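# Seat a capacitor across the comb jig

## Task

Place a single capacitor on the comb jig so that its body rests down inside the long slot and its two leads sit one in each notch of a facing notch pair (any such pair counts).

## Robot and tools

Robot: two arms, left_arm and right_arm, each ending in a 16-motor four-finger hand (index, middle, ring, thumb). right_arm carries a right hand; left_arm a mirrored left hand. Base roots in the scene frame: left_arm (+0.023, +0.359, 0) m, right_arm (+0.040, -0.311, 0) m, turned very slightly. A camera stand sits behind the arms.

Scene frame: origin at table-top height, halfway between the arms' nominal bases; +z up, +x away from the robot over the table, +y toward left_arm. Arm names do not match image left/right.

Hand point axes (right hand): +z runs along straightened fingers toward the tips, +x across the palm away from the thumb, +y outward from the palm face (palm surface at y = -0.062 m). On the left hand +x points toward the thumb instead. Straight fingertips reach about z = +0.112, y = -0.076; the index lies 0.023 m to the thumb side, middle 0.023 m and ring 0.068 m the other way. A rigid mast near the wrist (x +0.05 to +0.10, z -0.16 to -0.11, out to y = +0.06; x sign flips on the left hand) can strike things. Fingertips have rubber caps.

execute_actions(actions, cameras): actions is a list of actions; each action is a table of 1 to 15 rows, one row per 1/30 s step, 0.5 s per action. A short table keeps repeating its final row. Each row is one flat list of 48 numbers in [-1, 1] covering both arms, always all 48:
1-6 left_arm dx, dy, dz, rx, ry, rz; 7-22 left hand motors; 23 left current_limit; 24 left speed; 25-30 right_arm dx..rz; 31-46 right hand motors; 47 right current_limit; 48 right speed.
Pose numbers are offsets, not poses: each is measured from that arm's Hand target as it stood when the action began, along scene-frame axes, with rotation about the Hand target's position. Every row in one action refers back to that same start, so rows do not add up within an action, but the next action starts from the new target, so resending an offset moves further. Scale: 1.0 = 0.6 m for dx, dy, dz and 180 degrees for rx, ry, rz (together one rotation vector). All zeros re-requests the current target. A translation longer than 1.0 may be shortened.

Hand motor numbers are absolute goal angles, each mapped linearly between the hinge's stops, in this fixed order: index_mcp, index_abd, index_pip, index_dip, middle_mcp, middle_abd, middle_pip, middle_dip, ring_mcp, ring_abd, ring_pip, ring_dip, thumb_cmc, thumb_axl, thumb_mcp, thumb_ipl. Moving toward -1 bends/curls; straight values are about mcp +0.75, abd 0, pip +0.58, dip +0.70, thumb_cmc +0.71 (thumb beside palm; lower swings it in front), thumb_axl +0.68, thumb_mcp +0.23, thumb_ipl +0.17. Zero is a real goal, not 'unchanged'; to hold a hand still, resend its hand_goal, limit and speed.
Shortcut: put grasp numbers a, b, c, d (each -1..+1) in the first four of a hand's 16 slots and exactly 0 in the remaining twelve. a curls index and middle tips, b bends all three fingers at the knuckle, c brings the thumb across the palm toward the index, d curls the ring finger. All four zero = open hand. E.g. (0, 0.75, 0.75, 0) puts index, middle and thumb tips together near y +0.05, z -0.035. Write 0.001 somewhere in the twelve if you really want individual zeros.
current_limit maps -1..+1 to 0..550 mA (floor 11 mA); it caps grip force and hinge speed. speed maps to (speed+1)/2 of 8.5 rad/s. Starting values +0.4 and -0.6; values persist until rewritten.

cameras: list of names (cam_high 896x504, cam_left_wrist 672x504, cam_right_wrist 672x504), ["all"], or []. Images appear only when actions is empty or cameras requests them; an unknown name voids the call.

zoom_image(camera, region): enlarges part of that camera's newest image; region [x0, y0, x1, y1] in pixels, origin top-left, at most 504 x 504.
read_manual(section): licence texts only; moves nothing.
finished_scene(scene=1): ends the scene permanently; the capacitor must stay placed without the robot.

Results: end_effector_position (m) and end_effector_quat_wxyz in the scene frame (may be a few cm off); Hand target = last commanded pose after clipping, the base for the next offsets; joint positions, velocities ('within noise' or omitted when still), torques (include arm weight; joints 3 and 4 wrap at ±28 N m); per motor hand_goal, hand_measured, hand_current_ma (positive pushes toward -1), hand_state (moving, goal, blocked, overload); hand_current_limit, hand_speed; motor temperatures; actions left.

Behaviour: orientation commands are clipped to 40 degrees from the measured one each step; the hand often stops short of target and the elbow sags under load, so command extra height or send the remaining gap as an offset. Fingers grip only when their goal lies past the object's surface. To stop pressing against something, command the target back past the hand point.

Avoid: dropping the capacitor or letting it fall far, releasing it while moving, anything leaving the table, hitting the jig or table hard, arms or hands touching each other (can end the scene), a hand closing on the other's fingers. Motor current at or above 495 mA for 5 s shuts that motor off for 10 s. Holding loads or straining heats motors: MOTOR HOT at 85 °C, arm collapse at 100 °C. The scene keeps running while you think; the arms hold the last command. Loose objects may occasionally get nudged.

Each tool is called after "Request:" by a JSON object that holds its "op" and its "data", one argument or row to a line.

## Session

Request:
{"op": "execute_actions", "data": {
  "actions": []
}}

Scene clock: 0.00 s.
left_arm: end_effector_position=(+0.2371, -0.1392, +0.1805) hand_goal=(+0.754, +0.000, +0.576, +0.696, +0.754, +0.000, +0.576, +0.696, +0.754, +0.000, +0.576, +0.696, +0.714, +0.678, +0.226, +0.168) hand_measured=(+0.754, +0.000, +0.576, +0.696, +0.754, +0.000, +0.576, +0.696, +0.754, +0.000, +0.576, +0.696, +0.714, +0.678, +0.226, +0.168) hand_current_ma=(+0, +0, +0, +0, +0, +0, +0, +0, +0, +0, +0, +0, +0, +0, +0, +0) hand_state=(goal, goal, goal, goal, goal, goal, goal, goal, goal, goal, goal, goal, goal, goal, goal, goal) hand_current_limit=0.40 hand_speed=-0.60 end_effector_quat_wxyz=(+0.604, +0.645, -0.394, +0.252) | right_arm: end_effector_position=(+0.6882, -0.5142, +0.2476) hand_goal=(+0.754, +0.000, +0.576, +0.696, +0.754, +0.000, +0.576, +0.696, +0.754, +0.000, +0.576, +0.696, +0.714, +0.678, +0.226, +0.168) hand_measured=(+0.754, +0.000, +0.576, +0.696, +0.754, +0.000, +0.576, +0.696, +0.754, +0.000, +0.576, +0.696, +0.714, +0.678, +0.226, +0.168) hand_current_ma=(+0, +0, +0, +0, +0, +0, +0, +0, +0, +0, +0, +0, +0, +0, +0, +0) hand_state=(goal, goal, goal, goal, goal, goal, goal, goal, goal, goal, goal, goal, goal, goal, goal, goal) hand_current_limit=0.40 hand_speed=-0.60 end_effector_quat_wxyz=(+0.587, +0.727, +0.313, +0.171)
Joint positions: left_arm=[-0.833 1.803 0.765 0.811 0.878 1.119] | right_arm=[-0.076 1.815 1.107 0.353 0.759 0.128]
Joint velocities: within noise
Joint torques (N m): no reading
Motor temperatures (°C): left_arm=[28 31 30 28 28 28] | right_arm=[29 30 30 31 27 29]
Heat: left arm: hottest shoulder 31 °C; right arm: hottest wrist pitch 31 °C.
Hand target: left_arm +0.2407, -0.1432, +0.1897; +0.607, +0.636, -0.397, +0.262 | right_arm +0.6936, -0.5147, +0.2511; +0.589, +0.726, +0.309, +0.176

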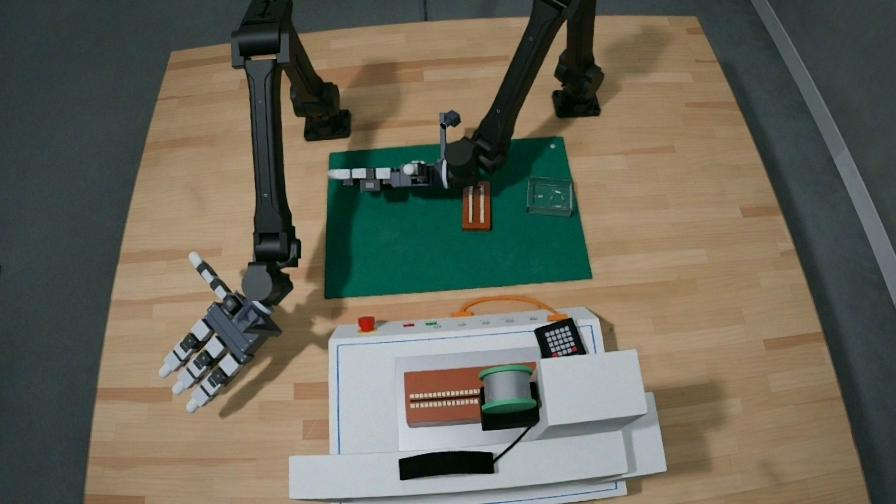

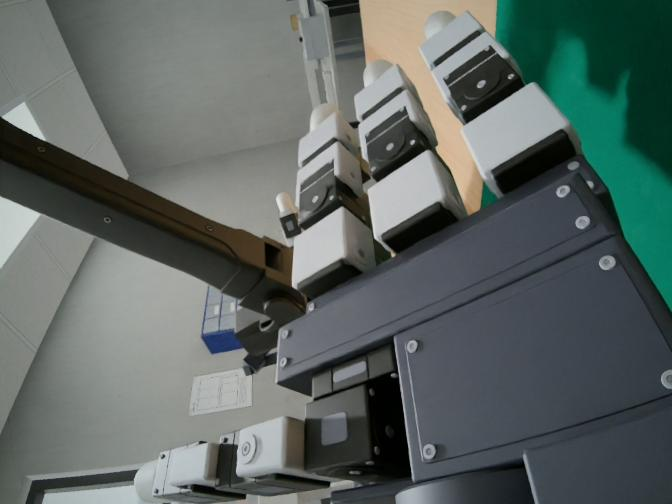

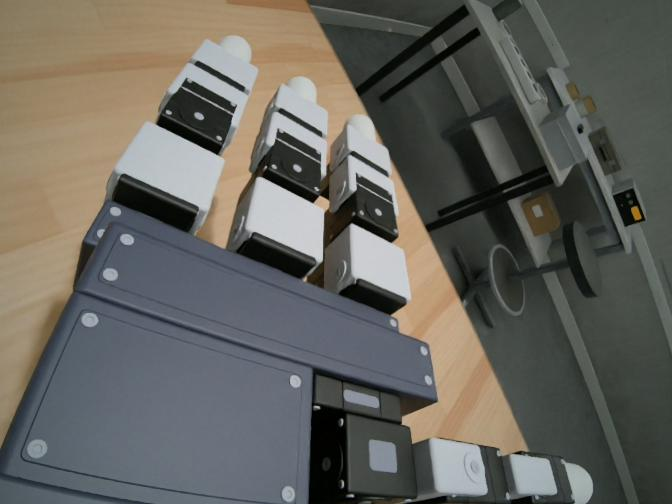

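Request:
{"op": "zoom_image", "data": {
  "camera": "cam_high",
  "region": [440, 120, 620, 270]
}}

Request:
{"op": "zoom_image", "data": {
  "camera": "cam_high",
  "region": [300, 300, 700, 500]
}}

Request:
{"op": "zoom_image", "data": {
  "camera": "cam_high",
  "region": [510, 160, 600, 235]
}}

Request:
{"op": "zoom_image", "data": {
  "camera": "cam_high",
  "region": [435, 165, 525, 240]
}}

Scaled by 2.800 from the camera's 896x504 image, which has a finer 1280x720 frame.

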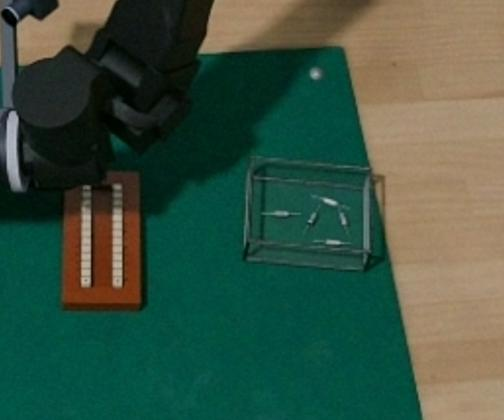

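Scaled by 1.260 from the camera's 896x504 image, which has a finer 1280x720 frame.

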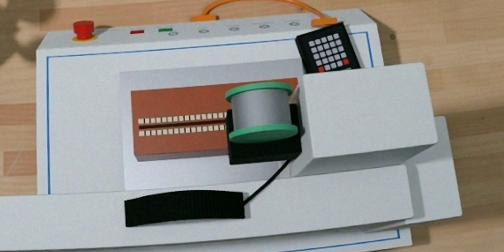

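Scaled by 5.600 from the camera's 896x504 image, which has a finer 1280x720 frame.

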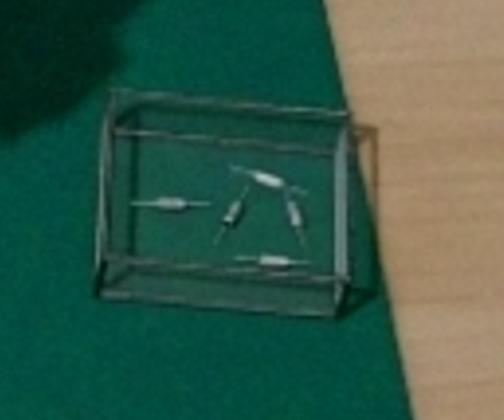

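Scaled by 5.600 from the camera's 896x504 image, which has a finer 1280x720 frame.

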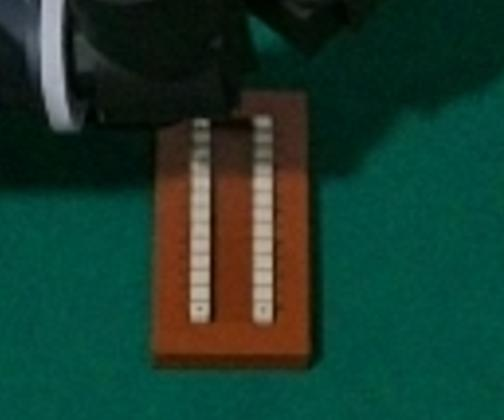

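Request:
{"op": "execute_actions", "data": {
  "actions": [
    [[-0.033,0.026,0.03,0.073,0.0305,0.0476,0,0,0,0,0,0,0,0,0,0,0,0,0,0,0,0,0.4,-0.6,0,0,0,0,0,0,0,0,0,0,0,0,0,0,0,0,0,0,0,0,0,0,0.4,-0.6]],
    [[-0.033,0.026,0.02,0.073,0.0305,0.0476,0,0,0,0,0,0,0,0,0,0,0,0,0,0,0,0,0.4,-0.6,0,0,0,0,0,0,0,0,0,0,0,0,0,0,0,0,0,0,0,0,0,0,0.4,-0.6]],
    [[-0.033,0.026,0.014,0.073,0.0305,0.0476,0,0,0,0,0,0,0,0,0,0,0,0,0,0,0,0,0.4,-0.6,0,0,0,0,0,0,0,0,0,0,0,0,0,0,0,0,0,0,0,0,0,0,0.4,-0.6]]
  ],
  "cameras": ["cam_high","cam_left_wrist"]
}}

Scene clock: 388.97 s.
left_arm: end_effector_position=(+0.1746, -0.0798, +0.2012) hand_goal=(+0.750, +0.000, +0.580, +0.700, +0.750, +0.000, +0.580, +0.700, +0.750, +0.000, +0.580, +0.700, +0.710, +0.680, +0.230, +0.170) hand_measured=(+0.754, -0.002, +0.580, +0.698, +0.756, +0.000, +0.580, +0.698, +0.756, -0.002, +0.580, +0.698, +0.716, +0.678, +0.226, +0.168) hand_current_ma=(+14, -2, -1, -6, +17, -2, -1, -5, +17, -2, -1, -6, +19, -6, -11, -7) hand_state=(goal, goal, goal, goal, goal, goal, goal, goal, goal, goal, goal, goal, goal, goal, goal, goal) hand_current_limit=0.40 hand_speed=-0.60 end_effector_quat_wxyz=(+0.322, +0.909, -0.226, +0.137) | right_arm: end_effector_position=(+0.6882, -0.5142, +0.2476) hand_goal=(+0.750, +0.000, +0.580, +0.700, +0.750, +0.000, +0.580, +0.700, +0.750, +0.000, +0.580, +0.700, +0.710, +0.680, +0.230, +0.170) hand_measured=(+0.760, +0.000, +0.580, +0.698, +0.760, +0.000, +0.580, +0.698, +0.760, +0.000, +0.580, +0.698, +0.722, +0.678, +0.226, +0.168) hand_current_ma=(+19, +0, +0, -2, +18, +0, +0, -3, +19, +0, +0, -2, +19, -3, -6, -3) hand_state=(goal, goal, goal, goal, goal, goal, goal, goal, goal, goal, goal, goal, goal, goal, goal, goal) hand_current_limit=0.40 hand_speed=-0.60 end_effector_quat_wxyz=(+0.587, +0.727, +0.313, +0.171)
Joint positions: left_arm=[-1.028 1.103 0.663 -0.452 0.249 0.942] | right_arm=[-0.076 1.815 1.107 0.353 0.759 0.128]
Joint torques (N m): left_arm=[-0.73 -5.71 14.05 1.37 0.08 -0.16] | right_arm=[-0.79 -15.03 8.8 2.06 0.39 -0.1]
Motor temperatures (°C): left_arm=[27 34 34 28 28 27] | right_arm=[28 33 36 29 26 27]
Heat: left arm: hottest shoulder 34 °C; right arm: hottest elbow 36 °C.
Hand target: left_arm +0.1814, -0.0964, +0.2283; +0.337, +0.902, -0.225, +0.149 | right_arm +0.6936, -0.5147, +0.2511; +0.589, +0.726, +0.309, +0.176
Off the commanded pose: left_arm 0.032 m, 2 deg | right_arm 0.006 m, 1 deg.
Images, in order (width x height): cam_high 896x504, cam_left_wrist 672x504.

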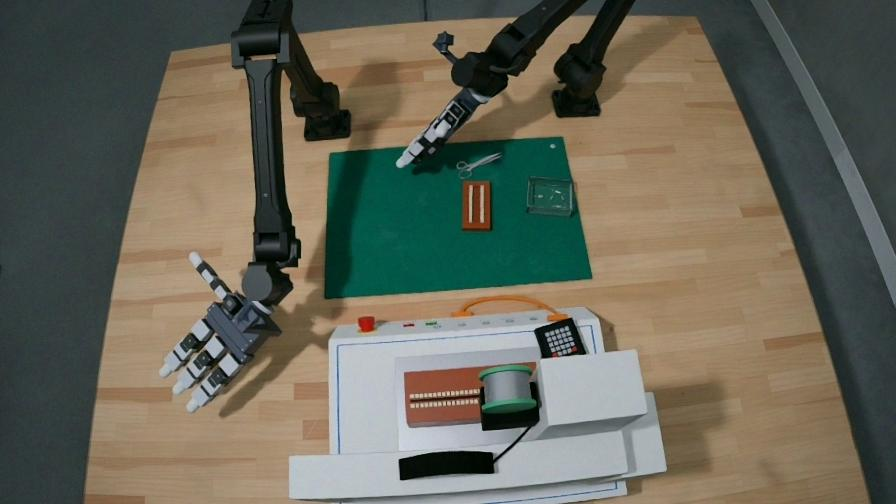

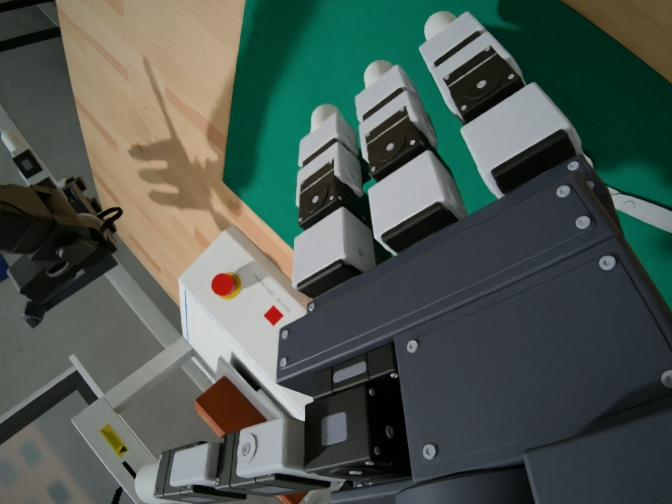

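Request:
{"op": "zoom_image", "data": {
  "camera": "cam_high",
  "region": [450, 170, 504, 240]
}}

Request:
{"op": "zoom_image", "data": {
  "camera": "cam_high",
  "region": [395, 355, 545, 435]
}}

Request:
{"op": "zoom_image", "data": {
  "camera": "cam_high",
  "region": [520, 170, 580, 222]
}}

Scaled by 7.200 from the camera's 896x504 image, which has a finer 1280x720 frame.

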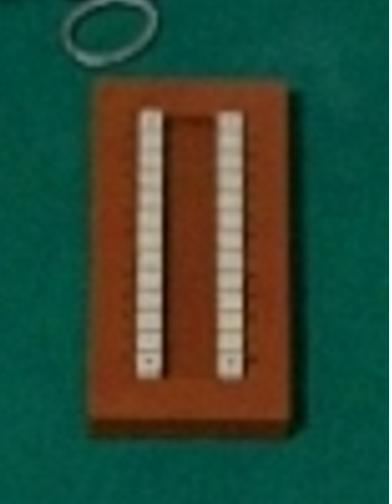

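Scaled by 3.360 from the camera's 896x504 image, which has a finer 1280x720 frame.

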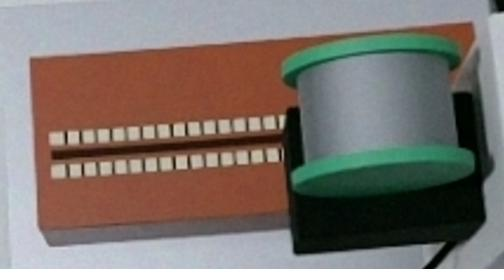

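Scaled by 8.400 from the camera's 896x504 image, which has a finer 1280x720 frame.

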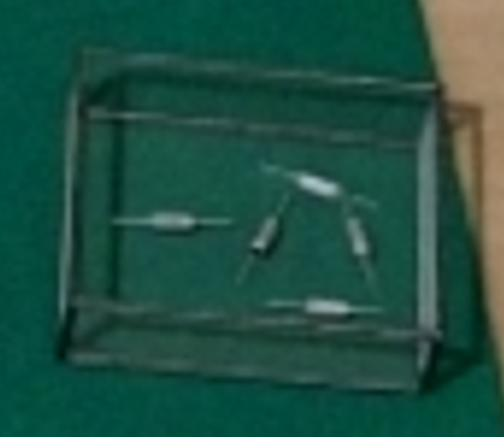

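Request:
{"op": "execute_actions", "data": {
  "actions": [
    [[0.033,0.048,0.01,0.073,0.0305,0.0476,1,0,0,1,0,0,0,0,0,0,0,0,0,0,0,0,0.4,-0.6,0,0,0,0,0,0,0,0,0,0,0,0,0,0,0,0,0,0,0,0,0,0,0.4,-0.6]],
    [[0.033,0.048,0.01,0.073,0.0305,0.0476,1,0,0,1,0,0,0,0,0,0,0,0,0,0,0,0,0.4,-0.6,0,0,0,0,0,0,0,0,0,0,0,0,0,0,0,0,0,0,0,0,0,0,0.4,-0.6]],
    [[0.033,0.048,0,0.073,0.0305,0.0476,1,0,0,1,0,0,0,0,0,0,0,0,0,0,0,0,0.4,-0.6,0,0,0,0,0,0,0,0,0,0,0,0,0,0,0,0,0,0,0,0,0,0,0.4,-0.6]]
  ],
  "cameras": ["cam_high","cam_left_wrist"]
}}

Scene clock: 471.33 s.
left_arm: end_effector_position=(+0.2282, +0.0012, +0.2194) hand_goal=(+0.950, +0.000, -0.420, -0.250, +0.700, +0.000, -1.000, -0.750, +0.400, +0.000, -1.000, -0.500, +0.810, +0.680, +0.230, +0.020) hand_measured=(+0.950, -0.002, -0.412, -0.246, +0.706, +0.000, -0.936, -0.738, +0.410, -0.002, -0.994, -0.498, +0.812, +0.678, +0.226, +0.020) hand_current_ma=(+0, -2, +21, +9, +16, -2, +252, +36, +35, -2, +17, +7, +5, -6, -11, +3) hand_state=(goal, goal, goal, goal, goal, goal, blocked, goal, goal, goal, goal, goal, goal, goal, goal, goal) hand_current_limit=0.40 hand_speed=-0.60 end_effector_quat_wxyz=(-0.010, +1.000, -0.020, -0.004) | right_arm: end_effector_position=(+0.6882, -0.5142, +0.2476) hand_goal=(+0.750, +0.000, +0.580, +0.700, +0.750, +0.000, +0.580, +0.700, +0.750, +0.000, +0.580, +0.700, +0.710, +0.680, +0.230, +0.170) hand_measured=(+0.760, +0.000, +0.580, +0.698, +0.760, +0.000, +0.580, +0.698, +0.760, +0.000, +0.580, +0.698, +0.722, +0.678, +0.226, +0.168) hand_current_ma=(+19, +0, +0, -2, +18, +0, +0, -3, +19, +0, +0, -2, +19, -3, -6, -3) hand_state=(goal, goal, goal, goal, goal, goal, goal, goal, goal, goal, goal, goal, goal, goal, goal, goal) hand_current_limit=0.40 hand_speed=-0.60 end_effector_quat_wxyz=(+0.587, +0.727, +0.313, +0.171)
Joint positions: left_arm=[-0.972 1.218 1.112 -1.486 -0.005 0.638] | right_arm=[-0.076 1.815 1.107 0.353 0.759 0.128]
Joint torques (N m): left_arm=[0.21 -6.53 13.46 0.08 -0.16 -0.14] | right_arm=[-0.5 -14.8 8.8 2.11 0.4 -0.07]
Motor temperatures (°C): left_arm=[27 32 40 27 28 27] | right_arm=[28 34 36 29 26 27]
Heat: left arm: hottest elbow 40 °C; right arm: hottest elbow 36 °C.
Hand target: left_arm +0.2407, -0.0100, +0.2402; +0.004, +1.000, -0.011, +0.008 | right_arm +0.6936, -0.5147, +0.2511; +0.589, +0.726, +0.309, +0.176
Off the commanded pose: left_arm 0.027 m, 2 deg | right_arm 0.006 m, 1 deg.
Images, in order (width x height): cam_high 896x504, cam_left_wrist 672x504.

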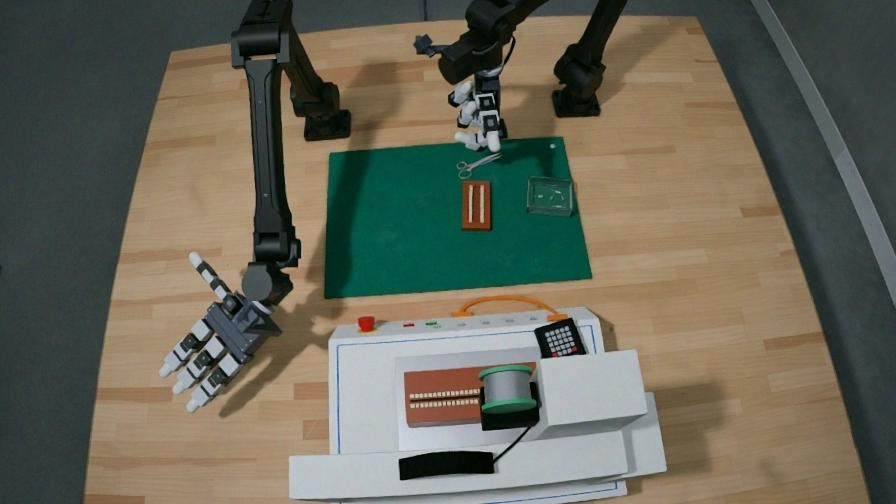

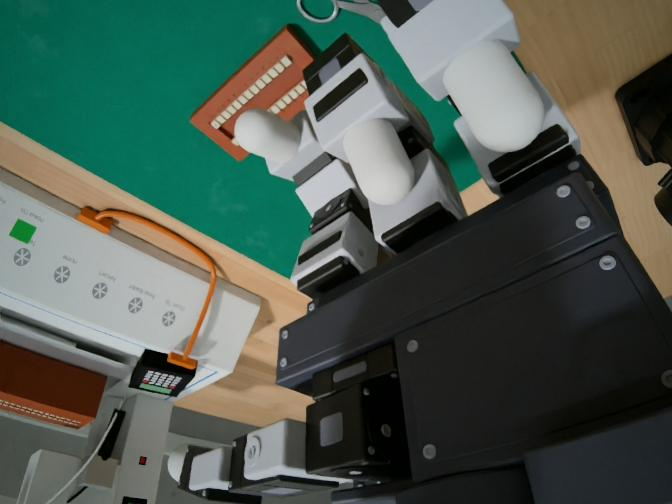

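Request:
{"op": "zoom_image", "data": {
  "camera": "cam_left_wrist",
  "region": [180, 10, 320, 170]
}}

Request:
{"op": "zoom_image", "data": {
  "camera": "cam_left_wrist",
  "region": [0, 330, 220, 460]
}}

Scaled by 3.150 from the camera's 672x504 image, which has a finer 960x720 frame.

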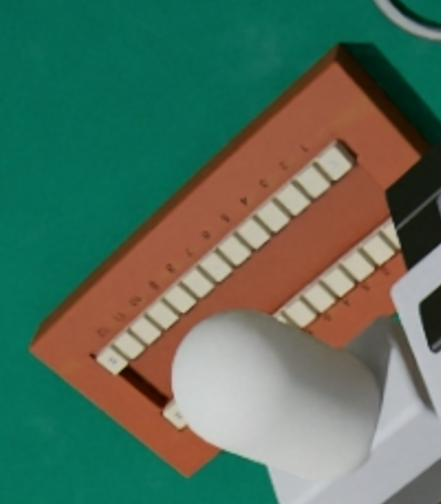

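Scaled by 2.291 from the camera's 672x504 image, which has a finer 960x720 frame.

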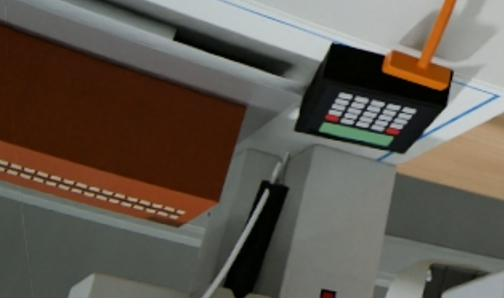

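Request:
{"op": "execute_actions", "data": {
  "actions": [
    [[0,0.035,-0.04,0,0,0,1,0,0,1,0,0,0,0,0,0,0,0,0,0,0,0,0.4,-0.6,0,0,0,0,0,0,0,0,0,0,0,0,0,0,0,0,0,0,0,0,0,0,0.4,-0.6]],
    [[0,0.035,-0.05,0,0,0,1,0,0,1,0,0,0,0,0,0,0,0,0,0,0,0,0.4,-0.6,0,0,0,0,0,0,0,0,0,0,0,0,0,0,0,0,0,0,0,0,0,0,0.4,-0.6]]
  ],
  "cameras": ["cam_left_wrist"]
}}

Request:
{"op": "zoom_image", "data": {
  "camera": "cam_left_wrist",
  "region": [120, 0, 320, 160]
}}

Scene clock: 491.57 s.
left_arm: end_effector_position=(+0.2371, +0.0327, +0.1785) hand_goal=(+0.950, +0.000, -0.420, -0.250, +0.700, +0.000, -1.000, -0.750, +0.400, +0.000, -1.000, -0.500, +0.810, +0.680, +0.230, +0.020) hand_measured=(+0.950, -0.002, -0.414, -0.246, +0.704, +0.000, -0.936, -0.738, +0.408, -0.002, -0.994, -0.498, +0.812, +0.678, +0.226, +0.020) hand_current_ma=(-1, -2, +18, +9, +9, -2, +252, +36, +26, -2, +17, +7, +3, -6, -11, +3) hand_state=(goal, goal, goal, goal, goal, goal, blocked, goal, goal, goal, goal, goal, goal, goal, goal, goal) hand_current_limit=0.40 hand_speed=-0.60 end_effector_quat_wxyz=(-0.007, +1.000, -0.009, -0.001) | right_arm: end_effector_position=(+0.6882, -0.5142, +0.2476) hand_goal=(+0.750, +0.000, +0.580, +0.700, +0.750, +0.000, +0.580, +0.700, +0.750, +0.000, +0.580, +0.700, +0.710, +0.680, +0.230, +0.170) hand_measured=(+0.760, +0.000, +0.580, +0.698, +0.760, +0.000, +0.580, +0.698, +0.760, +0.000, +0.580, +0.698, +0.722, +0.678, +0.226, +0.168) hand_current_ma=(+19, +0, +0, -2, +18, +0, +0, -3, +19, +0, +0, -2, +19, -3, -6, -3) hand_state=(goal, goal, goal, goal, goal, goal, goal, goal, goal, goal, goal, goal, goal, goal, goal, goal) hand_current_limit=0.40 hand_speed=-0.60 end_effector_quat_wxyz=(+0.587, +0.727, +0.313, +0.171)
Joint positions: left_arm=[-0.898 1.173 0.965 -1.375 -0.008 0.69] | right_arm=[-0.076 1.815 1.107 0.353 0.759 0.128]
Joint torques (N m): left_arm=[0.38 -7.65 9.24 0.73 -0.05 0.01] | right_arm=[-0.91 -15.09 8.76 2.14 0.41 -0.06]
Heat: left arm: hottest elbow 41 °C; right arm: hottest elbow 37 °C.
Hand target: left_arm +0.2408, +0.0319, +0.1863; +0.004, +1.000, -0.011, +0.008 | right_arm +0.6936, -0.5147, +0.2511; +0.589, +0.726, +0.309, +0.176
Off the commanded pose: left_arm 0.009 m, 2 deg | right_arm 0.006 m, 1 deg.
Images, in order (width x height): cam_left_wrist 672x504.

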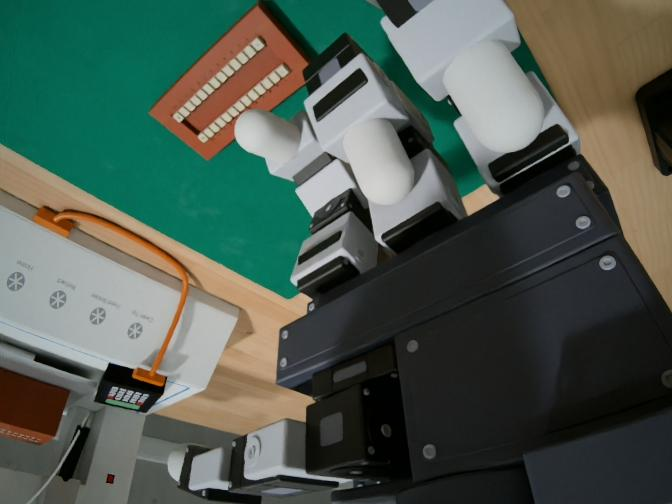

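Scaled by 2.520 from the camera's 672x504 image, which has a finer 960x720 frame.

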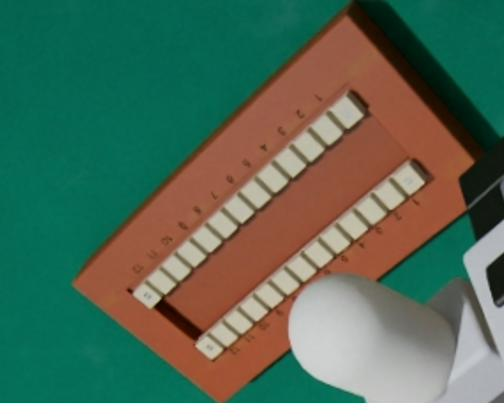

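Request:
{"op": "execute_actions", "data": {
  "actions": [
    [[-0.01,0.06,0.01,0,0,0,1,0,0,1,0,0,0,0,0,0,0,0,0,0,0,0,0.4,-0.6,0,0,0,0,0,0,0,0,0,0,0,0,0,0,0,0,0,0,0,0,0,0,0.4,-0.6]],
    [[-0.01,0.06,0,0,0,0,1,0,0,1,0,0,0,0,0,0,0,0,0,0,0,0,0.4,-0.6,0,0,0,0,0,0,0,0,0,0,0,0,0,0,0,0,0,0,0,0,0,0,0.4,-0.6]],
    [[-0.01,0.06,0,0,0,0,1,0,0,1,0,0,0,0,0,0,0,0,0,0,0,0,0.4,-0.6,0,0,0,0,0,0,0,0,0,0,0,0,0,0,0,0,0,0,0,0,0,0,0.4,-0.6]],
    [[0,0.05,0,0,0,0,1,0,0,1,0,0,0,0,0,0,0,0,0,0,0,0,0.4,-0.6,0,0,0,0,0,0,0,0,0,0,0,0,0,0,0,0,0,0,0,0,0,0,0.4,-0.6]]
  ],
  "cameras": ["cam_left_wrist","cam_high"]
}}

Request:
{"op": "zoom_image", "data": {
  "camera": "cam_left_wrist",
  "region": [120, 0, 320, 160]
}}

Scene clock: 512.83 s.
left_arm: end_effector_position=(+0.2232, +0.1678, +0.1898) hand_goal=(+0.950, +0.000, -0.420, -0.250, +0.700, +0.000, -1.000, -0.750, +0.400, +0.000, -1.000, -0.500, +0.810, +0.680, +0.230, +0.020) hand_measured=(+0.948, -0.002, -0.414, -0.246, +0.702, +0.000, -0.936, -0.738, +0.406, -0.002, -0.994, -0.498, +0.810, +0.678, +0.226, +0.020) hand_current_ma=(-3, -2, +17, +9, +6, -2, +252, +36, +22, -2, +17, +7, +0, -6, -11, +2) hand_state=(goal, goal, goal, goal, goal, goal, blocked, goal, goal, goal, goal, goal, goal, goal, goal, goal) hand_current_limit=0.40 hand_speed=-0.60 end_effector_quat_wxyz=(+0.002, +1.000, -0.010, +0.008) | right_arm: end_effector_position=(+0.6882, -0.5142, +0.2476) hand_goal=(+0.750, +0.000, +0.580, +0.700, +0.750, +0.000, +0.580, +0.700, +0.750, +0.000, +0.580, +0.700, +0.710, +0.680, +0.230, +0.170) hand_measured=(+0.760, +0.000, +0.580, +0.698, +0.760, +0.000, +0.580, +0.698, +0.760, +0.000, +0.580, +0.698, +0.722, +0.678, +0.226, +0.168) hand_current_ma=(+19, +0, +0, -2, +18, +0, +0, -3, +19, +0, +0, -2, +19, -3, -6, -3) hand_state=(goal, goal, goal, goal, goal, goal, goal, goal, goal, goal, goal, goal, goal, goal, goal, goal) hand_current_limit=0.40 hand_speed=-0.60 end_effector_quat_wxyz=(+0.587, +0.727, +0.313, +0.171)
Joint positions: left_arm=[-0.534 0.85 0.789 -1.495 -0.004 1.056] | right_arm=[-0.076 1.815 1.107 0.353 0.759 0.128]
Joint torques (N m): left_arm=[0.5 -2.49 9.36 0.16 0.12 0.03] | right_arm=[-0.79 -15.09 8.81 2 0.41 -0.08]
Heat: left arm: hottest elbow 39 °C; right arm: hottest elbow 37 °C.
Hand target: left_arm +0.2227, +0.1700, +0.1922; +0.004, +1.000, -0.011, +0.008 | right_arm +0.6936, -0.5147, +0.2511; +0.589, +0.726, +0.309, +0.176
Off the commanded pose: left_arm 0.003 m, 0 deg | right_arm 0.006 m, 1 deg.
Images, in order (width x height): cam_high 896x504, cam_left_wrist 672x504.

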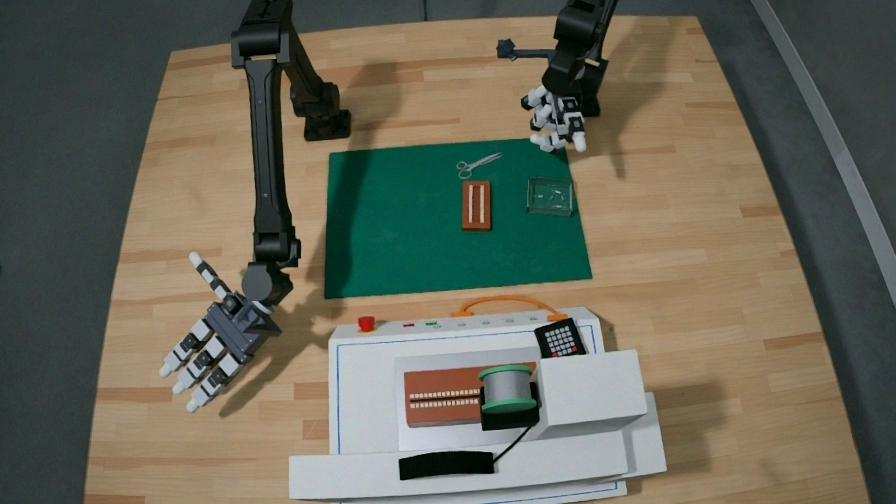

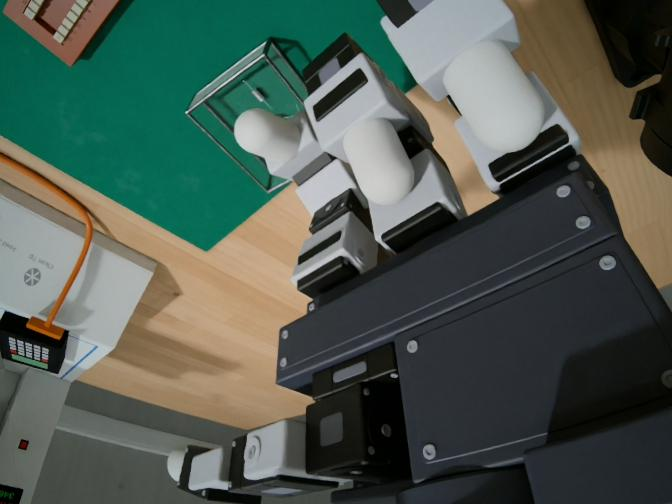

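Scaled by 2.520 from the camera's 672x504 image, which has a finer 960x720 frame.

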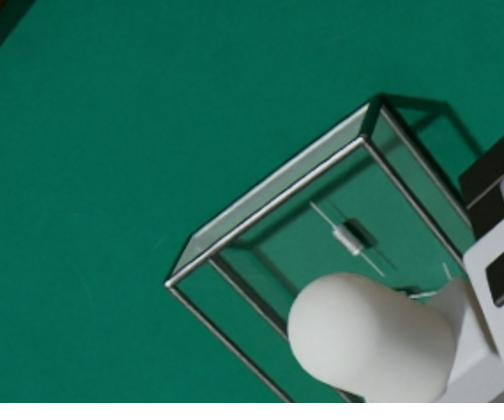

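Request:
{"op": "execute_actions", "data": {
  "actions": [
    [[0,0.04,-0.02,0,0,0,0.7,0,-1,-0.75,0.7,0,-1,-0.75,0.7,0,-1,-0.6,0.8,0.68,0.23,0.17,0.4,-0.6,0,0,0,0,0,0,0,0,0,0,0,0,0,0,0,0,0,0,0,0,0,0,0.4,-0.6]],
    [[0,0.04,-0.02,0,0,0,0.7,0,-1,-0.75,0.7,0,-1,-0.75,0.7,0,-1,-0.6,0.8,0.68,0.23,0.17,0.4,-0.6,0,0,0,0,0,0,0,0,0,0,0,0,0,0,0,0,0,0,0,0,0,0,0.4,-0.6]]
  ],
  "cameras": ["cam_left_wrist"]
}}

Request:
{"op": "zoom_image", "data": {
  "camera": "cam_left_wrist",
  "region": [120, 0, 320, 160]
}}

Scene clock: 548.10 s.
left_arm: end_effector_position=(+0.2198, +0.2175, +0.1648) hand_goal=(+0.700, +0.000, -1.000, -0.750, +0.700, +0.000, -1.000, -0.750, +0.700, +0.000, -1.000, -0.600, +0.800, +0.680, +0.230, +0.170) hand_measured=(+0.702, -0.002, -0.942, -0.734, +0.702, +0.000, -0.936, -0.738, +0.700, -0.002, -0.994, -0.598, +0.800, +0.678, +0.226, +0.166) hand_current_ma=(+8, -2, +229, +53, +6, -2, +252, +36, -1, -2, +17, +7, +2, -6, -11, -14) hand_state=(goal, goal, blocked, goal, goal, goal, blocked, goal, goal, goal, goal, goal, goal, goal, goal, goal) hand_current_limit=0.40 hand_speed=-0.60 end_effector_quat_wxyz=(-0.001, +1.000, -0.010, -0.001) | right_arm: end_effector_position=(+0.6882, -0.5142, +0.2476) hand_goal=(+0.750, +0.000, +0.580, +0.700, +0.750, +0.000, +0.580, +0.700, +0.750, +0.000, +0.580, +0.700, +0.710, +0.680, +0.230, +0.170) hand_measured=(+0.760, +0.000, +0.580, +0.698, +0.760, +0.000, +0.580, +0.698, +0.760, +0.000, +0.580, +0.698, +0.722, +0.678, +0.226, +0.168) hand_current_ma=(+19, +0, +0, -2, +18, +0, +0, -3, +19, +0, +0, -2, +19, -3, -6, -3) hand_state=(goal, goal, goal, goal, goal, goal, goal, goal, goal, goal, goal, goal, goal, goal, goal, goal) hand_current_limit=0.40 hand_speed=-0.60 end_effector_quat_wxyz=(+0.587, +0.727, +0.313, +0.171)
Joint positions: left_arm=[-0.307 0.794 0.7 -1.48 -0.001 1.283] | right_arm=[-0.076 1.815 1.107 0.353 0.759 0.128]
Joint torques (N m): left_arm=[0.5 -1.73 9.24 0.72 0.15 -0.02] | right_arm=[-0.79 -15.15 8.75 2.14 0.4 -0.08]
Heat: left arm: hottest elbow 37 °C; right arm: hottest elbow 37 °C.
Hand target: left_arm +0.2227, +0.2180, +0.1682; +0.004, +1.000, -0.011, +0.008 | right_arm +0.6936, -0.5147, +0.2511; +0.589, +0.726, +0.309, +0.176
Off the commanded pose: left_arm 0.005 m, 1 deg | right_arm 0.006 m, 1 deg.
Images, in order (width x height): cam_left_wrist 672x504.

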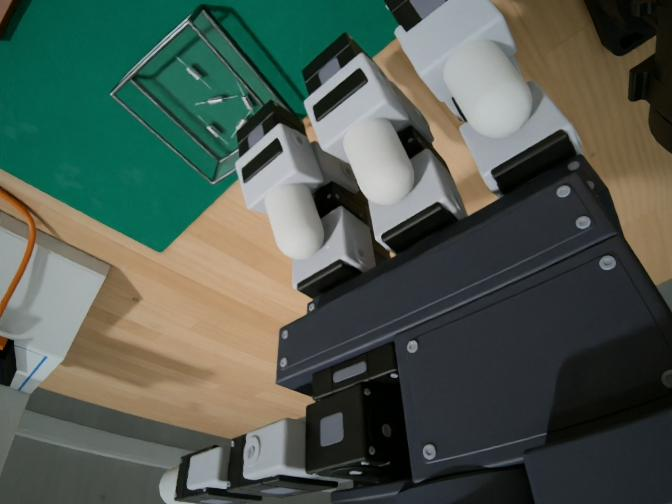

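Scaled by 2.520 from the camera's 672x504 image, which has a finer 960x720 frame.

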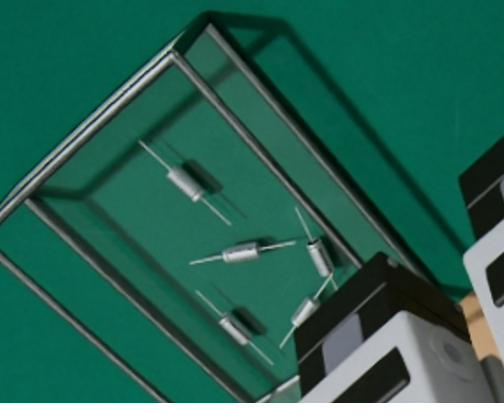

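Request:
{"op": "zoom_image", "data": {
  "camera": "cam_left_wrist",
  "region": [165, 45, 265, 125]
}}

Scaled by 5.040 from the camera's 672x504 image, which has a finer 960x720 frame.

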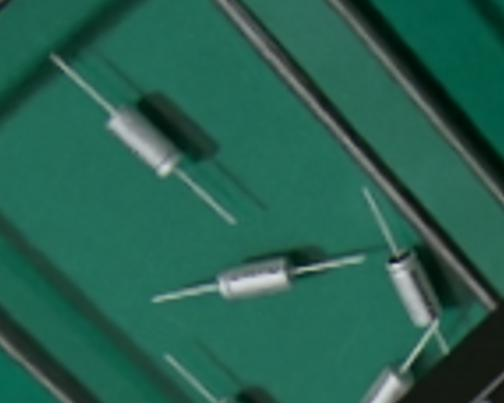

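Request:
{"op": "execute_actions", "data": {
  "actions": [
    [[-0.05,0.05,0.0,0,0,0,0.7,0,-1,-0.75,0.7,0,-1,-0.75,0.7,0,-1,-0.6,0.8,0.68,0.23,0.17,0.4,-0.6,0,0,0,0,0,0,0,0,0,0,0,0,0,0,0,0,0,0,0,0,0,0,0.4,-0.6]]
  ],
  "cameras": ["cam_left_wrist"]
}}

Request:
{"op": "zoom_image", "data": {
  "camera": "cam_left_wrist",
  "region": [80, 0, 280, 160]
}}

Scene clock: 1094.07 s.
left_arm: end_effector_position=(+0.1934, +0.2467, +0.1658) hand_goal=(+0.700, +0.000, -1.000, -0.750, +0.700, +0.000, -1.000, -0.750, +0.700, +0.000, -1.000, -0.600, +0.800, +0.680, +0.230, +0.170) hand_measured=(+0.702, -0.002, -0.942, -0.734, +0.702, +0.000, -0.936, -0.738, +0.700, -0.002, -0.994, -0.598, +0.800, +0.678, +0.226, +0.166) hand_current_ma=(+7, -2, +229, +53, +6, -2, +252, +36, -1, -2, +17, +7, +2, -6, -11, -14) hand_state=(goal, goal, blocked, goal, goal, goal, blocked, goal, goal, goal, goal, goal, goal, goal, goal, goal) hand_current_limit=0.40 hand_speed=-0.60 end_effector_quat_wxyz=(+0.002, +1.000, -0.009, +0.008) | right_arm: end_effector_position=(+0.6882, -0.5142, +0.2476) hand_goal=(+0.750, +0.000, +0.580, +0.700, +0.750, +0.000, +0.580, +0.700, +0.750, +0.000, +0.580, +0.700, +0.710, +0.680, +0.230, +0.170) hand_measured=(+0.760, +0.000, +0.580, +0.698, +0.760, +0.000, +0.580, +0.698, +0.760, +0.000, +0.580, +0.698, +0.722, +0.678, +0.226, +0.168) hand_current_ma=(+19, +0, +0, -2, +18, +0, +0, -3, +19, +0, +0, -2, +19, -3, -6, -3) hand_state=(goal, goal, goal, goal, goal, goal, goal, goal, goal, goal, goal, goal, goal, goal, goal, goal) hand_current_limit=0.40 hand_speed=-0.60 end_effector_quat_wxyz=(+0.587, +0.727, +0.313, +0.171)
Joint positions: left_arm=[-0.172 0.665 0.652 -1.542 0.002 1.417] | right_arm=[-0.076 1.815 1.107 0.353 0.759 0.128]
Joint torques (N m): left_arm=[0.56 0.26 9.52 0.14 0.17 0.04] | right_arm=[-0.79 -15.15 8.69 2.03 0.39 -0.08]
Heat: left arm: hottest elbow 36 °C; right arm: hottest elbow 38 °C.
Hand target: left_arm +0.1928, +0.2479, +0.1682; +0.004, +1.000, -0.011, +0.008 | right_arm +0.6936, -0.5147, +0.2511; +0.589, +0.726, +0.309, +0.176
Off the commanded pose: left_arm 0.003 m, 0 deg | right_arm 0.006 m, 1 deg.
Images, in order (width x height): cam_left_wrist 672x504.

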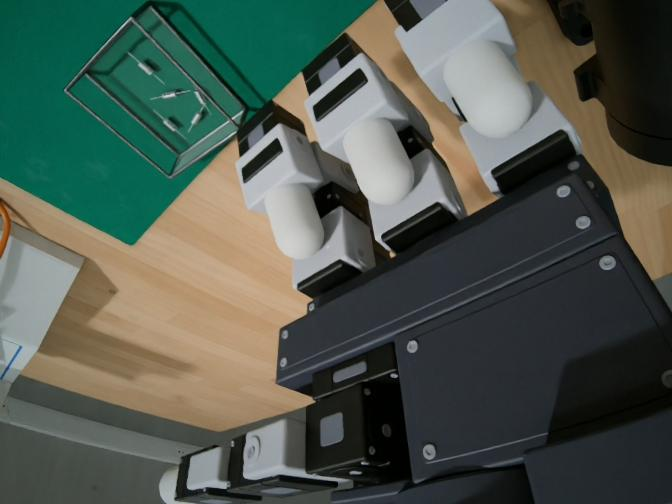

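Scaled by 2.520 from the camera's 672x504 image, which has a finer 960x720 frame.

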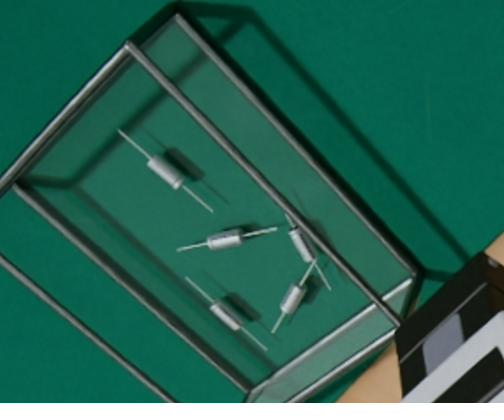

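Request:
{"op": "execute_actions", "data": {
  "actions": []
}}

Scene clock: 1163.63 s.
left_arm: end_effector_position=(+0.1933, +0.2467, +0.1658) hand_goal=(+0.700, +0.000, -1.000, -0.750, +0.700, +0.000, -1.000, -0.750, +0.700, +0.000, -1.000, -0.600, +0.800, +0.680, +0.230, +0.170) hand_measured=(+0.702, -0.002, -0.942, -0.734, +0.702, +0.000, -0.936, -0.738, +0.700, -0.002, -0.994, -0.598, +0.800, +0.678, +0.226, +0.166) hand_current_ma=(+7, -2, +229, +53, +6, -2, +252, +36, -1, -2, +17, +7, +2, -6, -11, -14) hand_state=(goal, goal, blocked, goal, goal, goal, blocked, goal, goal, goal, goal, goal, goal, goal, goal, goal) hand_current_limit=0.40 hand_speed=-0.60 end_effector_quat_wxyz=(+0.002, +1.000, -0.010, +0.008) | right_arm: end_effector_position=(+0.6882, -0.5142, +0.2476) hand_goal=(+0.750, +0.000, +0.580, +0.700, +0.750, +0.000, +0.580, +0.700, +0.750, +0.000, +0.580, +0.700, +0.710, +0.680, +0.230, +0.170) hand_measured=(+0.760, +0.000, +0.580, +0.698, +0.760, +0.000, +0.580, +0.698, +0.760, +0.000, +0.580, +0.698, +0.722, +0.678, +0.226, +0.168) hand_current_ma=(+19, +0, +0, -2, +18, +0, +0, -3, +19, +0, +0, -2, +19, -3, -6, -3) hand_state=(goal, goal, goal, goal, goal, goal, goal, goal, goal, goal, goal, goal, goal, goal, goal, goal) hand_current_limit=0.40 hand_speed=-0.60 end_effector_quat_wxyz=(+0.587, +0.727, +0.313, +0.171)
Joint positions: left_arm=[-0.172 0.665 0.652 -1.542 0.002 1.418] | right_arm=[-0.076 1.815 1.107 0.353 0.759 0.128]
Joint velocities: within noise
Joint torques (N m): left_arm=[0.5 0.21 9.52 0.16 0.16 0.03] | right_arm=[-0.79 -15.15 8.85 2.06 0.4 -0.1]
Motor temperatures (°C): left_arm=[26 30 37 27 28 27] | right_arm=[28 34 38 29 26 27]
Heat: left arm: hottest elbow 37 °C; right arm: hottest elbow 38 °C.
Hand target: left_arm +0.1928, +0.2479, +0.1682; +0.004, +1.000, -0.011, +0.008 | right_arm +0.6936, -0.5147, +0.2511; +0.589, +0.726, +0.309, +0.176
Off the commanded pose: left_arm 0.003 m, 0 deg | right_arm 0.006 m, 1 deg.

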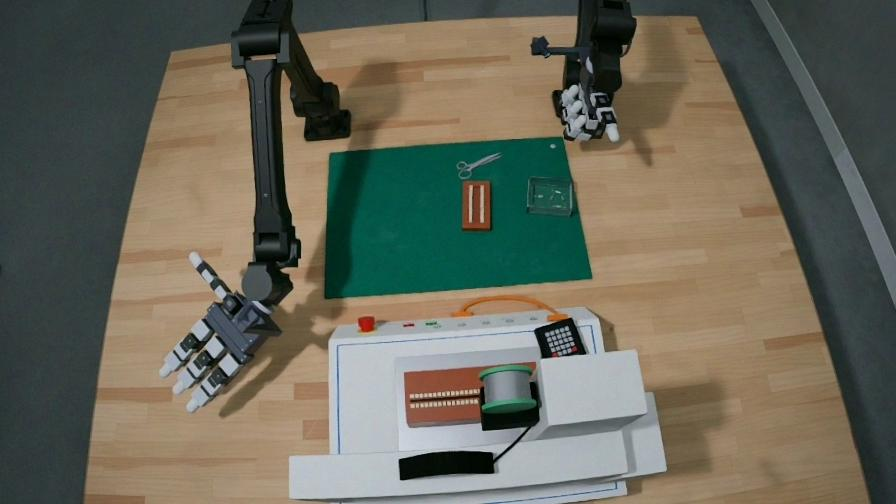

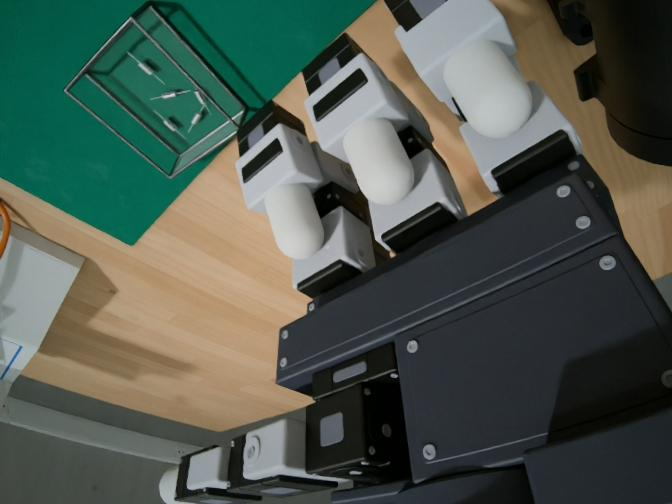

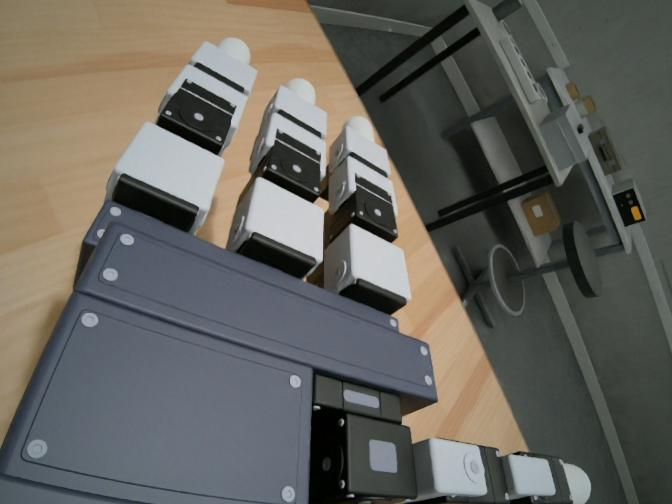

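Request:
{"op": "zoom_image", "data": {
  "camera": "cam_left_wrist",
  "region": [60, 0, 260, 150]
}}

Request:
{"op": "zoom_image", "data": {
  "camera": "cam_high",
  "region": [440, 130, 600, 250]
}}

Scaled by 2.520 from the camera's 672x504 image, which has a finer 960x720 frame.

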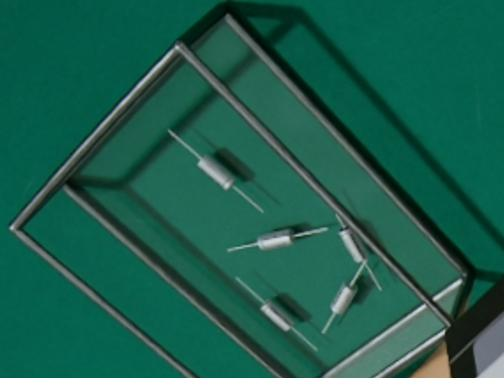

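Scaled by 3.150 from the camera's 896x504 image, which has a finer 1280x720 frame.

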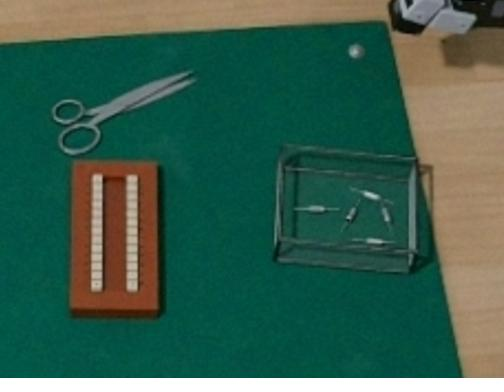

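Request:
{"op": "execute_actions", "data": {
  "actions": [
    [[0.048,0.0087,0.0,0.0695,-0.0252,-0.0376,0.7,0,-1,-0.75,0.7,0,-1,-0.75,0.7,0,-1,-0.6,0.8,0.68,0.23,0.17,0.4,-0.6,0,0,0,0,0,0,0,0,0,0,0,0,0,0,0,0,0,0,0,0,0,0,0.4,-0.6]],
    [[0.048,0.0087,0.0,0.0695,-0.0252,-0.0376,0.7,0,-1,-0.75,0.7,0,-1,-0.75,0.7,0,-1,-0.6,0.8,0.68,0.23,0.17,0.4,-0.6,0,0,0,0,0,0,0,0,0,0,0,0,0,0,0,0,0,0,0,0,0,0,0.4,-0.6]],
    [[0.048,0.0087,0.0,0.0695,-0.0252,-0.0376,0.7,0,-1,-0.75,0.7,0,-1,-0.75,0.7,0,-1,-0.6,0.8,0.68,0.23,0.17,0.4,-0.6,0,0,0,0,0,0,0,0,0,0,0,0,0,0,0,0,0,0,0,0,0,0,0.4,-0.6]],
    [[0.048,0.0087,0.0,0.0695,-0.0252,-0.0376,0.7,0,-1,-0.75,0.7,0,-1,-0.75,0.7,0,-1,-0.6,0.8,0.68,0.23,0.17,0.4,-0.6,0,0,0,0,0,0,0,0,0,0,0,0,0,0,0,0,0,0,0,0,0,0,0.4,-0.6]],
    [[0.048,0.0087,0.0,0.0695,-0.0252,-0.0376,0.7,0,-1,-0.75,0.7,0,-1,-0.75,0.7,0,-1,-0.6,0.8,0.68,0.23,0.17,0.4,-0.6,0,0,0,0,0,0,0,0,0,0,0,0,0,0,0,0,0,0,0,0,0,0,0.4,-0.6]]
  ],
  "cameras": ["cam_left_wrist", "cam_high"]
}}

Scene clock: 1633.27 s.
left_arm: end_effector_position=(+0.3299, +0.2787, +0.1568) hand_goal=(+0.700, +0.000, -1.000, -0.750, +0.700, +0.000, -1.000, -0.750, +0.700, +0.000, -1.000, -0.600, +0.800, +0.680, +0.230, +0.170) hand_measured=(+0.696, -0.002, -0.942, -0.734, +0.694, +0.000, -0.936, -0.738, +0.694, -0.002, -0.994, -0.598, +0.794, +0.678, +0.226, +0.168) hand_current_ma=(-13, -2, +229, +53, -16, -2, +252, +36, -17, -2, +17, +7, -16, -6, -11, -9) hand_state=(goal, goal, blocked, goal, goal, goal, blocked, goal, goal, goal, goal, goal, goal, goal, goal, goal) hand_current_limit=0.40 hand_speed=-0.60 end_effector_quat_wxyz=(-0.510, +0.791, -0.292, +0.169) | right_arm: end_effector_position=(+0.6882, -0.5142, +0.2476) hand_goal=(+0.750, +0.000, +0.580, +0.700, +0.750, +0.000, +0.580, +0.700, +0.750, +0.000, +0.580, +0.700, +0.710, +0.680, +0.230, +0.170) hand_measured=(+0.760, +0.000, +0.580, +0.698, +0.760, +0.000, +0.580, +0.698, +0.760, +0.000, +0.580, +0.698, +0.722, +0.678, +0.226, +0.168) hand_current_ma=(+19, +0, +0, -2, +18, +0, +0, -3, +19, +0, +0, -2, +19, -3, -6, -3) hand_state=(goal, goal, goal, goal, goal, goal, goal, goal, goal, goal, goal, goal, goal, goal, goal, goal) hand_current_limit=0.40 hand_speed=-0.60 end_effector_quat_wxyz=(+0.587, +0.727, +0.313, +0.171)
Joint positions: left_arm=[-0.643 1.072 0.769 -1.201 -1.133 1.678] | right_arm=[-0.076 1.815 1.107 0.353 0.759 0.128]
Joint torques (N m): left_arm=[-0.15 -5.54 10.52 0.77 -1.11 -0.03] | right_arm=[-0.79 -15.09 8.76 2.07 0.4 -0.09]
Heat: left arm: hottest elbow 39 °C; right arm: hottest elbow 39 °C.
Hand target: left_arm +0.3368, +0.2740, +0.1682; -0.505, +0.793, -0.288, +0.184 | right_arm +0.6936, -0.5147, +0.2511; +0.589, +0.726, +0.309, +0.176
Off the commanded pose: left_arm 0.014 m, 2 deg | right_arm 0.006 m, 1 deg.
Images, in order (width x height): cam_high 896x504, cam_left_wrist 672x504.

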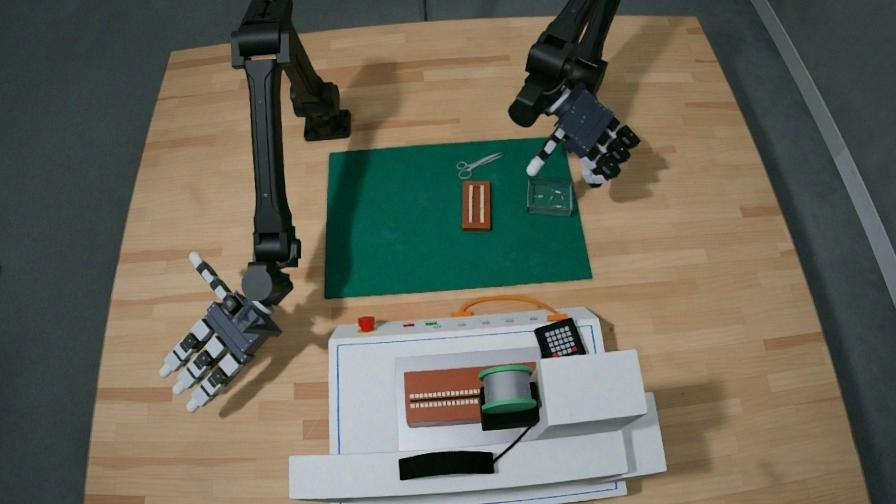

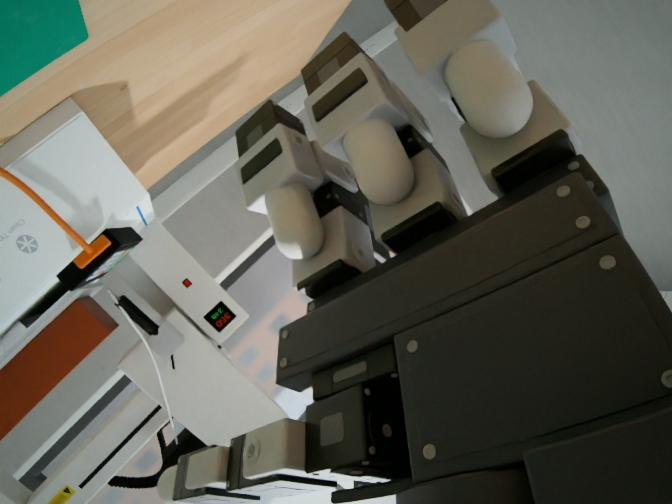

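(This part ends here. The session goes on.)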